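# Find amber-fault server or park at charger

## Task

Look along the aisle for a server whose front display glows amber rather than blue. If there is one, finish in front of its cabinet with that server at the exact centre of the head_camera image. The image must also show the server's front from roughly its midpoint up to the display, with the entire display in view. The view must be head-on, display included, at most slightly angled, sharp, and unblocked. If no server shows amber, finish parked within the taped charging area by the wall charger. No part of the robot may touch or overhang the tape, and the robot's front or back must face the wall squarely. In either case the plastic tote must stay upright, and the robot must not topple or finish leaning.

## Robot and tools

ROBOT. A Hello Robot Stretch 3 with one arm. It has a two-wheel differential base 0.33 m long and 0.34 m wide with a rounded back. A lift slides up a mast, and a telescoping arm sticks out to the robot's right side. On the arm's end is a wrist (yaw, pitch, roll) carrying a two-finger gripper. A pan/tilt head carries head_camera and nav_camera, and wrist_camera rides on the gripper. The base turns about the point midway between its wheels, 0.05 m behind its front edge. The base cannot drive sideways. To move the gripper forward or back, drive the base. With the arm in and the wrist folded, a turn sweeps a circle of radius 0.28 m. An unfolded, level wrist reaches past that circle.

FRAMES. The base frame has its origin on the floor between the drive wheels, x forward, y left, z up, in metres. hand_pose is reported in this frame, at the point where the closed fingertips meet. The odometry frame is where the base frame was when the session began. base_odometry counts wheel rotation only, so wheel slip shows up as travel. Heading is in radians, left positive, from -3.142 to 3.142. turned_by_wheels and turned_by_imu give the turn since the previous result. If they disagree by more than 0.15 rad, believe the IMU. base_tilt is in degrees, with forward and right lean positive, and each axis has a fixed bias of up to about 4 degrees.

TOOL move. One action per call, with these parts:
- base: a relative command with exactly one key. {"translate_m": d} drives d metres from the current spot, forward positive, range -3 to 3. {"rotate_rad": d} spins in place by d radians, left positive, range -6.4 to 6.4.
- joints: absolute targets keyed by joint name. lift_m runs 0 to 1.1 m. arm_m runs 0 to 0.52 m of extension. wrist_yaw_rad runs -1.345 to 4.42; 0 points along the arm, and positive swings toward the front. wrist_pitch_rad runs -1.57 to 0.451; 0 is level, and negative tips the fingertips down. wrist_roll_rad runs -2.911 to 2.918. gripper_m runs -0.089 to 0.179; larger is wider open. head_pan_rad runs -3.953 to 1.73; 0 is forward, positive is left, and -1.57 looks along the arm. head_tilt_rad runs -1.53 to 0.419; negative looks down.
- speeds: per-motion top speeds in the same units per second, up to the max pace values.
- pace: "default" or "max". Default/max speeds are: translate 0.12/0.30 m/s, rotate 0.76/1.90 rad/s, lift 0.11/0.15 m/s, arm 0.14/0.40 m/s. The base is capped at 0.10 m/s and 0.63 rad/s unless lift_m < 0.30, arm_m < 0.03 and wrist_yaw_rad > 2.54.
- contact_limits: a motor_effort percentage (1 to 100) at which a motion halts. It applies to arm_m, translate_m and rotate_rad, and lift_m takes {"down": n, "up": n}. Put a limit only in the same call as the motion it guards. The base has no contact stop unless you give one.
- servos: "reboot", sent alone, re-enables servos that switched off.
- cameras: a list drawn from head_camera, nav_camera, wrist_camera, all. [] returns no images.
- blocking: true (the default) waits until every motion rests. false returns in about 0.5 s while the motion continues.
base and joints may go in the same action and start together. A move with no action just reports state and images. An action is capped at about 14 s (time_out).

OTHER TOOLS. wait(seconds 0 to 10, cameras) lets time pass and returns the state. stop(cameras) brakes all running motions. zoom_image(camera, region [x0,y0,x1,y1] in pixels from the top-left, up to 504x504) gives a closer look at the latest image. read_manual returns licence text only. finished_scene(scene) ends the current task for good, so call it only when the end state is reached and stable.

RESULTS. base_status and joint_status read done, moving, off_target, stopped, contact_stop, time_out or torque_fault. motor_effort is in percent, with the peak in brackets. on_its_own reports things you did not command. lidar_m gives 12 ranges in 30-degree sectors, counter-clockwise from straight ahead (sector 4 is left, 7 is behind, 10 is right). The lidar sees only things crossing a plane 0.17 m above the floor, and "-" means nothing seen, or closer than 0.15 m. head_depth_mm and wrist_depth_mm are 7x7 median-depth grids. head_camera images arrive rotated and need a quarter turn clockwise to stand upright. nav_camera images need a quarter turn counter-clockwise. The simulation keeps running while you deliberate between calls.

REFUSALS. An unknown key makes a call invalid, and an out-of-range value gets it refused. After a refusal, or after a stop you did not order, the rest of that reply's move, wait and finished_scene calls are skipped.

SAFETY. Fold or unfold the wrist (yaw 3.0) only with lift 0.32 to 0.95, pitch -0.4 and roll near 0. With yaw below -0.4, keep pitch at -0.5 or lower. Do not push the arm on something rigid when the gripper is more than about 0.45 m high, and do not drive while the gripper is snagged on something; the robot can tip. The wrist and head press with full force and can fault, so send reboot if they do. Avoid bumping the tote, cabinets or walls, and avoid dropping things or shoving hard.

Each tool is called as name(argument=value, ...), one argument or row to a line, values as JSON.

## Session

move(
  joints={"lift_m": 0.27, "head_pan_rad": -1.2, "head_tilt_rad": -0.35},
  cameras=["nav_camera","head_camera"],
  pace="max",
)

move(
  joints={"head_pan_rad": 0.6, "head_tilt_rad": -0.35},
  cameras=["nav_camera","head_camera"],
  pace="max",
)

Scene clock: 2.03 s.
move: done
base_odometry: x=+0.000 y=+0.000 heading=+0.000
turned_by_wheels: +0.000
turned_by_imu: +0.001
base_tilt: forward=+1.1 right=-1.6
lidar_m: 1.43 1.15 0.88 0.86 0.91 1.32 1.86 1.07 1.45 1.12 0.67 0.92
head_depth_mm: 1461 2003 2611 3238 2401 1767 1397 / 993 1072 1508 1743 1949 1767 1394 / 835 924 1035 1159 1296 1447 1384 / 559 601 656 865 962 1082 1206 / 567 605 649 701 758 829 914 / 599 641 690 748 818 896 996 / 633 680 738 803 884 978 1094
joint_positions: lift_m=+0.270 arm_m=+0.001 wrist_yaw_rad=+2.956 wrist_pitch_rad=-0.559 wrist_roll_rad=+0.000 gripper_m=+0.037 head_pan_rad=-1.209 head_tilt_rad=-0.350
joint_status: all done
motor_effort: left_wheel=+0.8(1.8) right_wheel=-0.7(0.8) lift_m=+20.9(20.9) arm_m=-5.9(6.2) wrist_yaw_rad=+0.2(0.7) wrist_pitch_rad=+2.8(3.1) wrist_roll_rad=+0.3(0.3) gripper_m=-0.3(0.6) head_pan_rad=+2.2(4.6) head_tilt_rad=-2.4(5.8)
hand_pose: x=+0.0166 y=+0.0554 z=+0.2524 quat_wxyz=(+0.258, +0.695, +0.131, +0.659) (m; base frame)
wrist_depth_mm: 137 143 - - - 952 956 / 153 157 848 826 823 804 795 / 711 173 680 675 657 654 645 / 585 199 558 567 562 553 545 / 505 276 229 276 470 478 476 / 258 254 128 244 128 420 414 / 228 226 216 217 370 373 369
pictures: head_camera (sideways), nav_camera (sideways)
Images, in order (width x height): head_camera 896x504, nav_camera 672x504.

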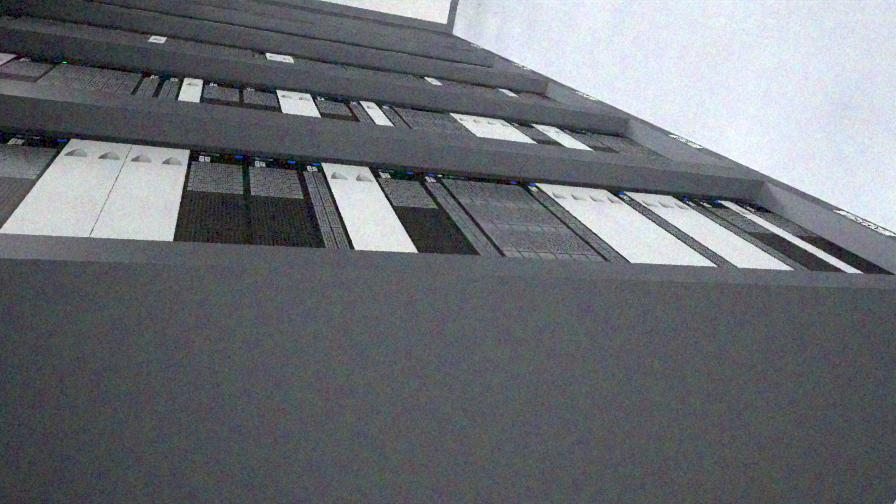

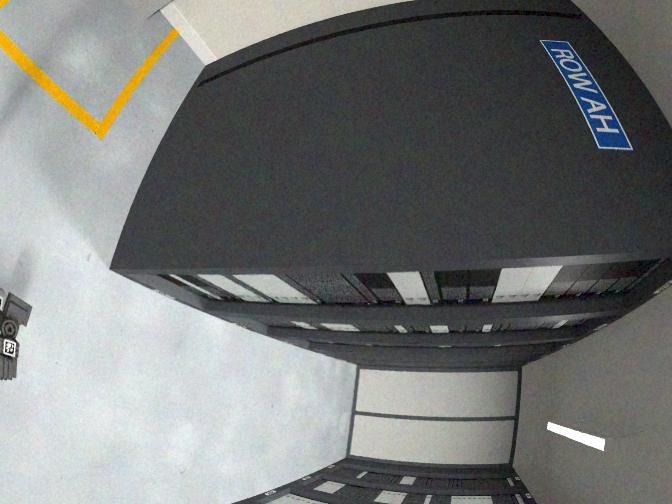

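Scene clock: 3.10 s.
move: done
base_odometry: x=+0.000 y=+0.000 heading=+0.000
turned_by_wheels: +0.000
turned_by_imu: +0.000
base_tilt: forward=+1.2 right=-1.6
lidar_m: 1.43 1.15 0.88 0.86 0.91 1.33 1.87 1.07 1.44 1.13 0.68 0.92
head_depth_mm: 1408 1470 1545 1621 1700 1724 1404 / 1368 1505 1616 1758 1876 1754 1392 / 1193 1294 1430 1571 1744 1758 1387 / 1060 1144 1242 1348 1485 1593 1383 / 957 1022 1102 1184 1291 1408 1370 / 869 923 987 1056 1135 1229 1285 / 799 844 893 951 1015 1092 1175
joint_positions: lift_m=+0.270 arm_m=+0.001 wrist_yaw_rad=+2.956 wrist_pitch_rad=-0.559 wrist_roll_rad=+0.000 gripper_m=+0.037 head_pan_rad=+0.640 head_tilt_rad=-0.350
joint_status: all done
motor_effort: left_wheel=+0.7(1.0) right_wheel=-0.1(0.8) lift_m=+26.2(26.5) arm_m=-7.3(7.4) wrist_yaw_rad=-0.9(0.9) wrist_pitch_rad=+2.8(3.2) wrist_roll_rad=+0.2(0.3) gripper_m=+0.4(0.5) head_pan_rad=-3.0(4.8) head_tilt_rad=-1.9(3.7)
hand_pose: x=+0.0166 y=+0.0554 z=+0.2524 quat_wxyz=(+0.258, +0.695, +0.131, +0.659) (m; base frame)
wrist_depth_mm: 137 143 - - - 949 963 / 154 158 872 835 841 817 803 / 716 173 689 684 668 663 652 / 593 198 557 568 558 563 545 / 502 276 230 277 471 479 473 / 257 253 128 243 128 421 420 / 228 226 216 219 368 373 372
pictures: head_camera (sideways), nav_camera (sideways)

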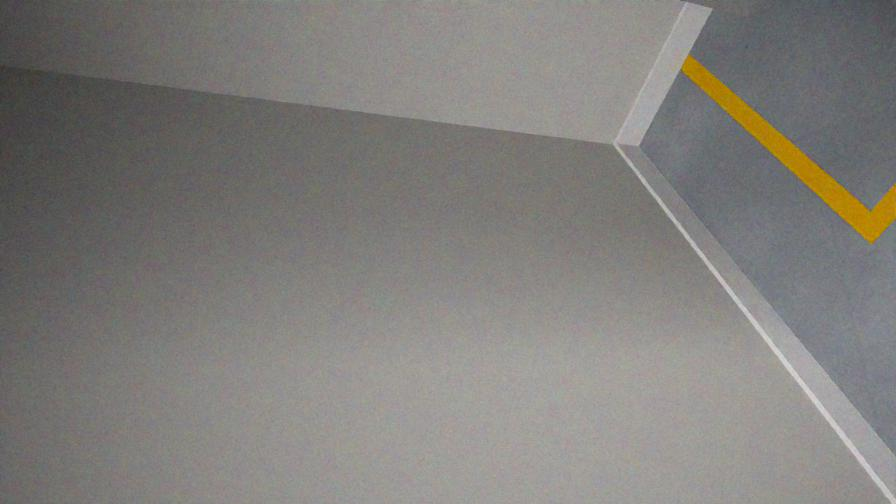

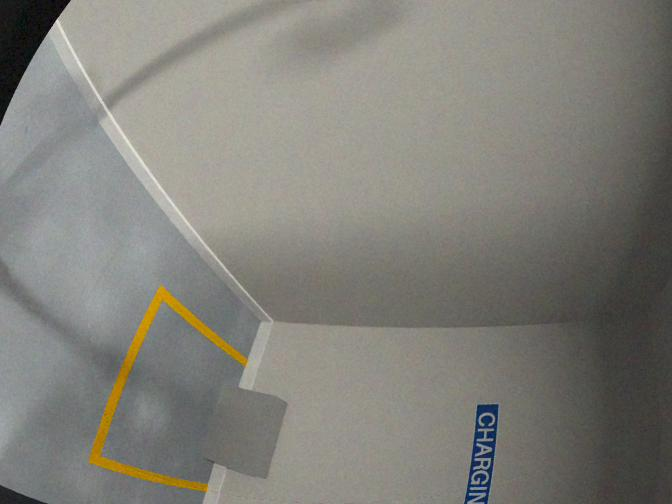

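move(
  base={"rotate_rad": -1.87},
  joints={"head_pan_rad": -0.9, "head_tilt_rad": -0.3},
  pace="max",
  cameras=["nav_camera"],
)

move(
  base={"translate_m": 1.35},
  joints={"head_pan_rad": -0.9, "head_tilt_rad": -0.3},
  pace="max",
  cameras=["nav_camera","head_camera"],
)

move(
  joints={"head_pan_rad": 1.3},
  pace="max",
  cameras=["nav_camera","head_camera"],
)

Scene clock: 25.07 s.
move: done
base_odometry: x=+0.000 y=+0.000 heading=-1.869
turned_by_wheels: -1.869
turned_by_imu: -1.900
base_tilt: forward=+0.9 right=-1.6
lidar_m: 1.96 0.67 0.71 1.27 1.43 0.98 0.86 0.87 1.02 1.83 1.15 1.07
head_depth_mm: 1783 1866 1964 2047 2161 1882 1464 / 1833 1941 2040 2159 2273 1849 1455 / 1425 1575 1741 1949 2192 1851 1447 / 1136 1223 1319 1437 1576 1698 1430 / 945 1005 1066 1140 1228 1330 1359 / 968 1027 1091 1168 1256 1359 1375 / 1027 1095 1172 1258 1357 1467 1409
base_status: done
joint_positions: lift_m=+0.270 arm_m=+0.001 wrist_yaw_rad=+2.956 wrist_pitch_rad=-0.559 wrist_roll_rad=+0.000 gripper_m=+0.037 head_pan_rad=-0.909 head_tilt_rad=-0.301
joint_status: all done
motor_effort: left_wheel=+8.4(18.4) right_wheel=-12.0(17.6) lift_m=+30.9(35.4) arm_m=-16.6(17.1) wrist_yaw_rad=+0.5(0.8) wrist_pitch_rad=+2.9(3.2) wrist_roll_rad=+0.2(0.3) gripper_m=+0.7(0.9) head_pan_rad=+2.7(4.8) head_tilt_rad=+5.2(9.5)
hand_pose: x=+0.0166 y=+0.0554 z=+0.2524 quat_wxyz=(+0.258, +0.695, +0.131, +0.659) (m; base frame)
wrist_depth_mm: 138 148 - - 929 677 660 / 155 158 852 845 823 723 707 / 707 172 683 684 670 655 652 / 580 198 564 570 566 554 542 / 506 277 229 278 468 477 470 / 257 254 128 243 128 420 415 / 227 228 214 218 370 373 370
pictures: nav_camera (sideways)

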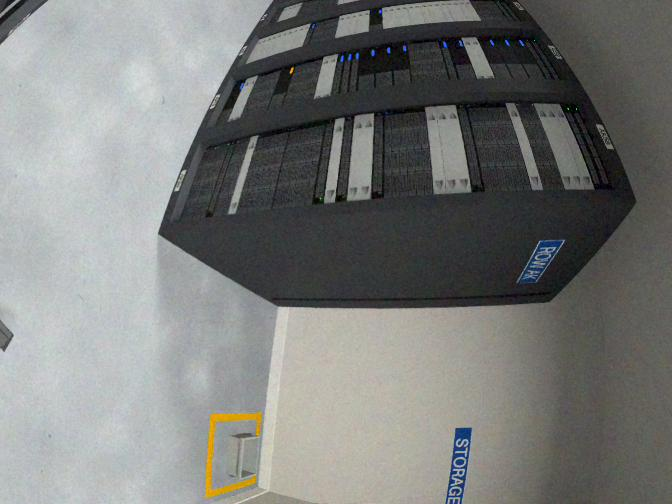

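Scene clock: 30.93 s.
move: done
base_odometry: x=-0.397 y=-1.290 heading=-1.869
turned_by_wheels: +0.000
turned_by_imu: +0.009
base_tilt: forward=+1.2 right=-1.5
lidar_m: 1.24 1.20 0.75 0.67 0.63 0.79 2.17 2.18 0.72 0.58 0.64 0.72
head_depth_mm: 504 527 553 582 614 651 689 / 527 552 582 614 649 689 735 / 553 583 613 648 688 732 784 / 580 613 649 689 735 785 843 / 610 644 683 729 782 835 905 / 591 625 667 712 763 827 898 / 683 732 784 841 910 990 1087
base_status: done
joint_positions: lift_m=+0.270 arm_m=+0.001 wrist_yaw_rad=+2.956 wrist_pitch_rad=-0.559 wrist_roll_rad=+0.000 gripper_m=+0.037 head_pan_rad=-0.900 head_tilt_rad=-0.299
joint_status: all done
motor_effort: left_wheel=+4.6(16.1) right_wheel=+1.7(9.1) lift_m=+19.8(31.3) arm_m=-14.3(16.8) wrist_yaw_rad=+0.2(1.1) wrist_pitch_rad=+2.9(3.3) wrist_roll_rad=+0.2(0.4) gripper_m=-0.1(0.7) head_pan_rad=+2.8(3.5) head_tilt_rad=+5.3(6.2)
hand_pose: x=+0.0166 y=+0.0554 z=+0.2524 quat_wxyz=(+0.258, +0.695, +0.131, +0.659) (m; base frame)
wrist_depth_mm: 137 147 684 779 800 927 - / 156 157 716 765 779 826 789 / 617 173 692 676 665 656 652 / 588 198 553 565 554 545 545 / 504 276 228 277 469 476 474 / 259 253 128 245 128 422 414 / 228 226 214 218 368 375 369
pictures: head_camera (sideways), nav_camera (sideways)

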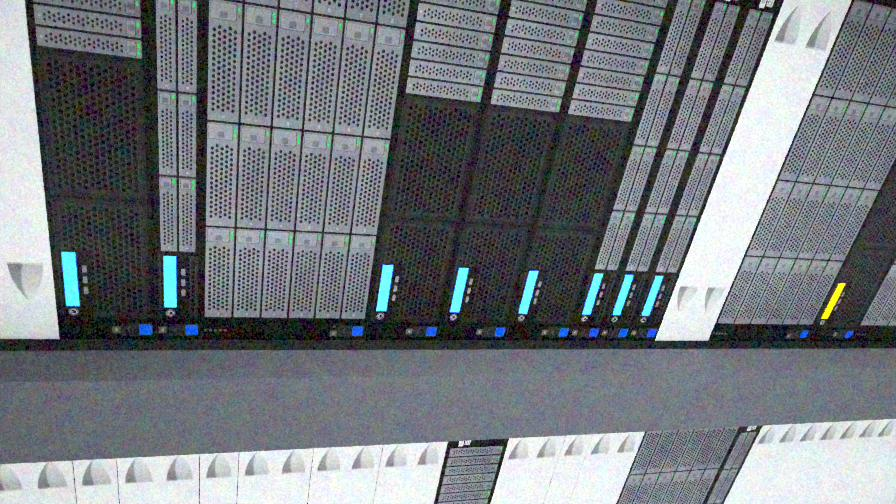

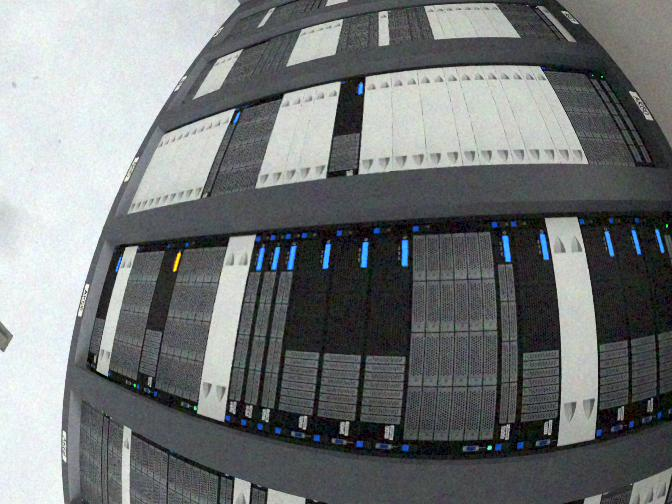

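Scene clock: 33.27 s.
move: done
base_odometry: x=-0.397 y=-1.290 heading=-1.869
turned_by_wheels: +0.000
turned_by_imu: +0.001
base_tilt: forward=+1.0 right=-1.6
lidar_m: 1.24 1.20 0.75 0.67 0.63 0.80 2.17 2.18 0.72 0.58 0.64 0.72
head_depth_mm: 726 780 844 919 1005 1117 1249 / 622 668 720 835 928 1024 1131 / 641 676 711 754 805 869 943 / 616 654 697 750 805 874 954 / 585 622 660 706 755 815 884 / 559 590 626 667 712 765 826 / 534 564 596 632 672 718 774
joint_positions: lift_m=+0.270 arm_m=+0.001 wrist_yaw_rad=+2.956 wrist_pitch_rad=-0.559 wrist_roll_rad=+0.000 gripper_m=+0.037 head_pan_rad=+1.312 head_tilt_rad=-0.299
joint_status: all done
measured_speeds: translate_m=+0.000 rotate_rad=+0.000 lift_m=+0.000 arm_m=+0.000 wrist_yaw_rad=+0.000 wrist_pitch_rad=+0.000 wrist_roll_rad=+0.000 head_pan_rad=-0.024 head_tilt_rad=+0.000
motor_effort: left_wheel=+4.5(6.2) right_wheel=+1.4(2.2) lift_m=+19.0(19.8) arm_m=-13.1(14.7) wrist_yaw_rad=+0.2(0.7) wrist_pitch_rad=+2.7(3.2) wrist_roll_rad=+0.2(0.4) gripper_m=+0.0(0.7) head_pan_rad=-2.1(5.2) head_tilt_rad=+3.7(5.8)
hand_pose: x=+0.0166 y=+0.0554 z=+0.2524 quat_wxyz=(+0.258, +0.695, +0.131, +0.659) (m; base frame)
wrist_depth_mm: 137 148 683 758 796 935 - / 156 158 708 760 798 812 799 / 621 173 699 686 658 652 651 / 588 198 565 566 564 554 542 / 507 276 229 278 471 477 473 / 259 253 128 244 128 417 412 / 228 227 215 219 371 374 371
pictures: head_camera (sideways), nav_camera (sideways)

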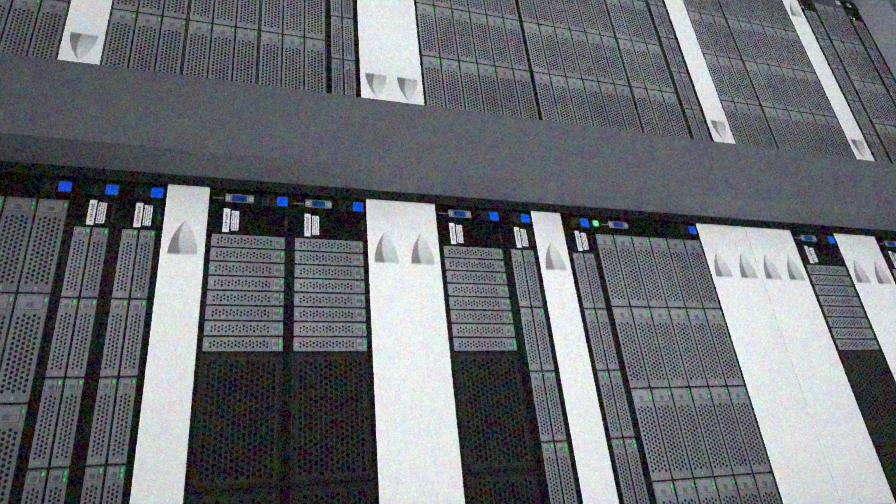

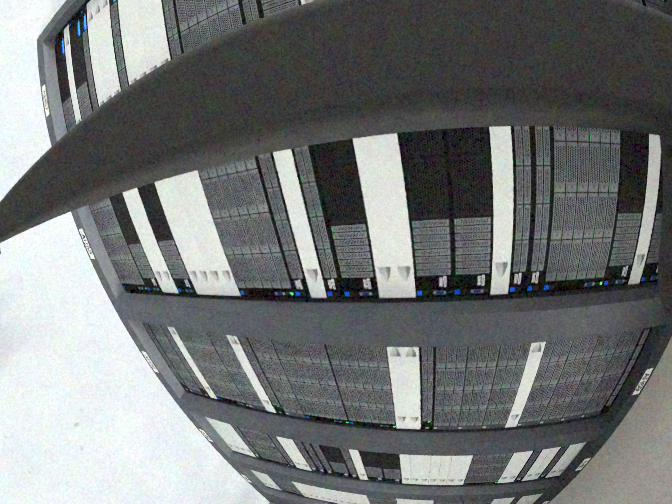

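move(
  base={"rotate_rad": 0.98},
  pace="max",
  cameras=[],
)

move(
  base={"translate_m": 0.34},
  joints={"head_pan_rad": -2.35, "head_tilt_rad": -0.69},
  pace="max",
  cameras=["head_camera"],
)

Scene clock: 56.30 s.
move: done
base_odometry: x=-0.397 y=-1.290 heading=-0.890
turned_by_wheels: +0.980
turned_by_imu: +0.997
base_tilt: forward=+1.1 right=-1.6
lidar_m: 0.75 0.67 0.62 0.77 2.17 2.17 0.75 0.58 0.64 0.72 1.18 1.43
head_depth_mm: 488 510 535 562 603 666 724 / 563 591 616 610 631 667 708 / 593 624 658 695 739 787 837 / 629 662 702 743 789 846 910 / 665 705 747 797 853 917 990 / 708 753 802 857 925 1000 1089 / 729 770 816 875 938 1025 1293
base_status: done
joint_positions: lift_m=+0.270 arm_m=+0.001 wrist_yaw_rad=+2.956 wrist_pitch_rad=-0.559 wrist_roll_rad=+0.000 gripper_m=+0.037 head_pan_rad=+1.300 head_tilt_rad=-0.299
motor_effort: left_wheel=-8.5(18.5) right_wheel=+9.7(17.7) lift_m=+19.8(20.0) arm_m=-13.7(14.1) wrist_yaw_rad=+0.1(0.6) wrist_pitch_rad=+3.0(3.2) wrist_roll_rad=+0.2(0.3) gripper_m=-0.2(0.7) head_pan_rad=-2.9(3.5) head_tilt_rad=+2.4(3.6)
hand_pose: x=+0.0166 y=+0.0554 z=+0.2524 quat_wxyz=(+0.258, +0.695, +0.131, +0.659) (m; base frame)
wrist_depth_mm: 137 148 939 805 714 606 550 / 155 158 850 800 721 645 594 / 705 173 689 680 659 637 585 / 589 198 559 576 564 552 544 / 506 275 229 276 471 479 470 / 257 254 128 244 128 420 417 / 228 227 215 218 369 374 368
pictures: none

Scene clock: 59.27 s.
move: done
base_odometry: x=-0.183 y=-1.554 heading=-0.890
turned_by_wheels: +0.000
turned_by_imu: +0.002
base_tilt: forward=+1.0 right=-1.7
lidar_m: 0.45 0.43 0.44 0.49 0.85 2.41 1.02 0.87 0.83 0.99 1.60 0.87
head_depth_mm: 707 793 883 1008 1315 1337 1148 / 707 799 920 1079 1261 1333 1142 / 708 802 922 1080 1309 1325 1142 / 707 800 918 1080 1315 1319 1135 / 709 801 921 1084 1314 1319 1132 / 708 788 884 1033 1240 1312 1130 / 659 746 883 1084 1311 1308 1125
base_status: done
joint_positions: lift_m=+0.270 arm_m=+0.001 wrist_yaw_rad=+2.956 wrist_pitch_rad=-0.559 wrist_roll_rad=+0.000 gripper_m=+0.037 head_pan_rad=-2.361 head_tilt_rad=-0.694
joint_status: all done
measured_speeds: translate_m=+0.000 rotate_rad=+0.000 lift_m=+0.000 arm_m=+0.000 wrist_yaw_rad=+0.000 wrist_pitch_rad=+0.000 wrist_roll_rad=+0.000 head_pan_rad=+0.024 head_tilt_rad=+0.000
motor_effort: left_wheel=-3.3(8.6) right_wheel=+10.3(19.1) lift_m=+21.0(21.5) arm_m=-16.6(17.3) wrist_yaw_rad=+0.3(0.7) wrist_pitch_rad=+2.6(3.3) wrist_roll_rad=+0.3(0.4) gripper_m=+0.0(0.7) head_pan_rad=+2.3(4.2) head_tilt_rad=+2.2(5.0)
hand_pose: x=+0.0166 y=+0.0554 z=+0.2524 quat_wxyz=(+0.258, +0.695, +0.131, +0.659) (m; base frame)
wrist_depth_mm: 138 148 648 530 470 409 364 / 154 158 705 586 514 453 393 / 708 173 664 607 542 493 427 / 602 198 558 567 543 481 442 / 508 278 229 275 467 473 450 / 257 255 128 243 128 420 412 / 228 228 215 218 367 376 370
pictures: head_camera (sideways)

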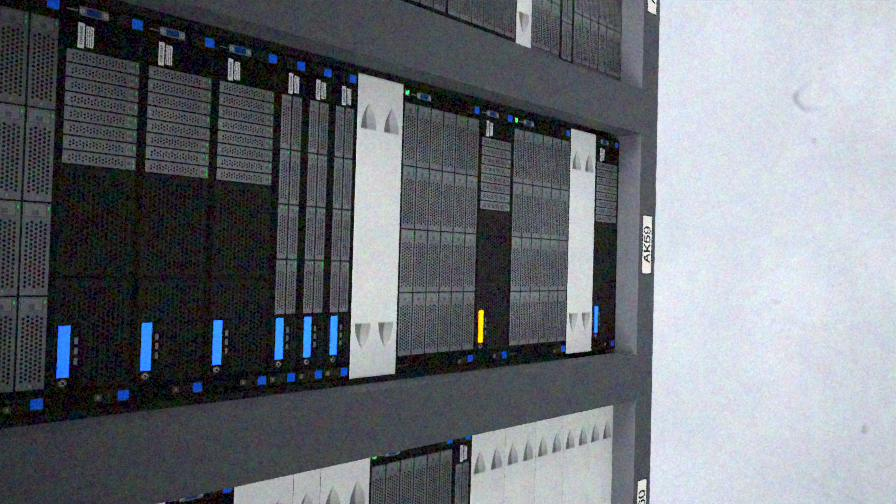

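move(
  joints={"head_tilt_rad": -0.762},
  cameras=["head_camera"],
)

zoom_image(
  camera="head_camera",
  region=[398, 202, 498, 302],
)

Scene clock: 62.77 s.
move: done
base_odometry: x=-0.183 y=-1.554 heading=-0.890
turned_by_wheels: +0.000
turned_by_imu: +0.001
base_tilt: forward=+0.9 right=-1.6
lidar_m: 0.45 0.43 0.44 0.49 0.85 2.42 1.02 0.87 0.83 0.99 1.60 0.87
head_depth_mm: 713 813 903 1089 1410 1293 1125 / 713 814 946 1132 1363 1289 1124 / 716 816 952 1138 1401 1284 1119 / 716 816 954 1143 1394 1284 1115 / 716 820 957 1150 1388 1280 1110 / 709 797 914 1075 1383 1273 1105 / 671 782 941 1153 1395 1268 1104
joint_positions: lift_m=+0.270 arm_m=+0.001 wrist_yaw_rad=+2.956 wrist_pitch_rad=-0.559 wrist_roll_rad=+0.000 gripper_m=+0.037 head_pan_rad=-2.350 head_tilt_rad=-0.755
joint_status: all done
motor_effort: left_wheel=-4.0(4.2) right_wheel=+10.0(10.6) lift_m=+22.1(22.3) arm_m=-16.1(16.6) wrist_yaw_rad=-0.1(0.5) wrist_pitch_rad=+2.9(3.2) wrist_roll_rad=+0.1(0.3) gripper_m=+0.2(0.7) head_pan_rad=+2.1(3.8) head_tilt_rad=-4.7(6.0)
hand_pose: x=+0.0166 y=+0.0554 z=+0.2524 quat_wxyz=(+0.258, +0.695, +0.131, +0.659) (m; base frame)
wrist_depth_mm: 137 148 651 532 469 413 368 / 154 157 707 586 511 449 396 / 703 173 662 610 547 491 431 / 588 199 557 567 538 479 440 / 507 278 229 277 470 480 450 / 258 253 128 244 128 422 415 / 228 227 215 219 370 377 370
pictures: head_camera (sideways)

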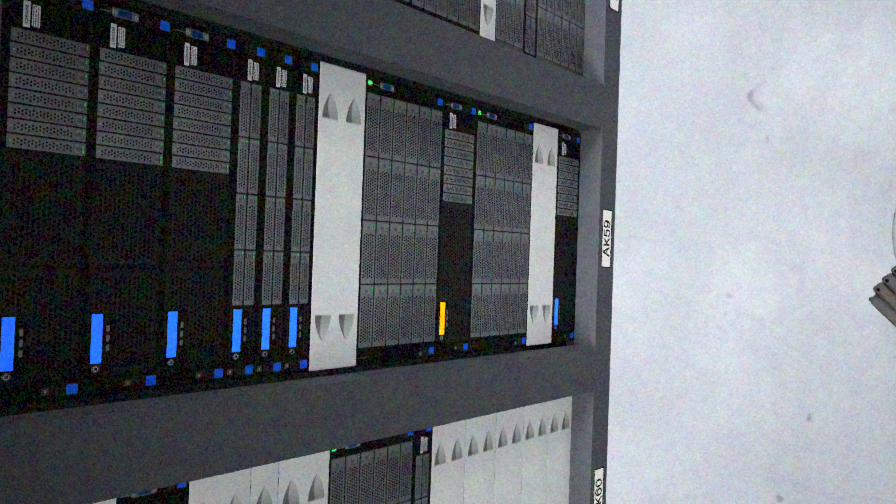

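Scaled by 5.040 from the camera's 896x504 image, which has a finer 1280x720 frame.

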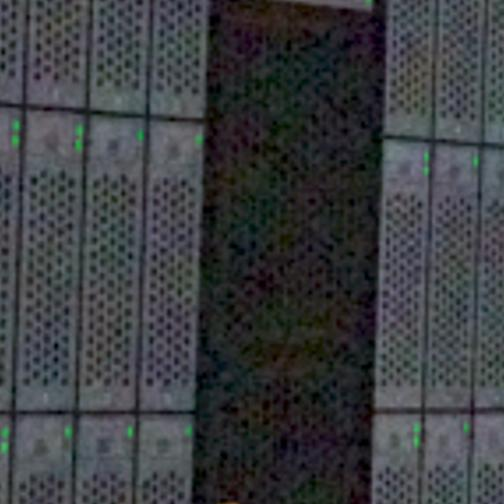

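finished_scene(
  scene=3,
)

The scene is finished: the task was done.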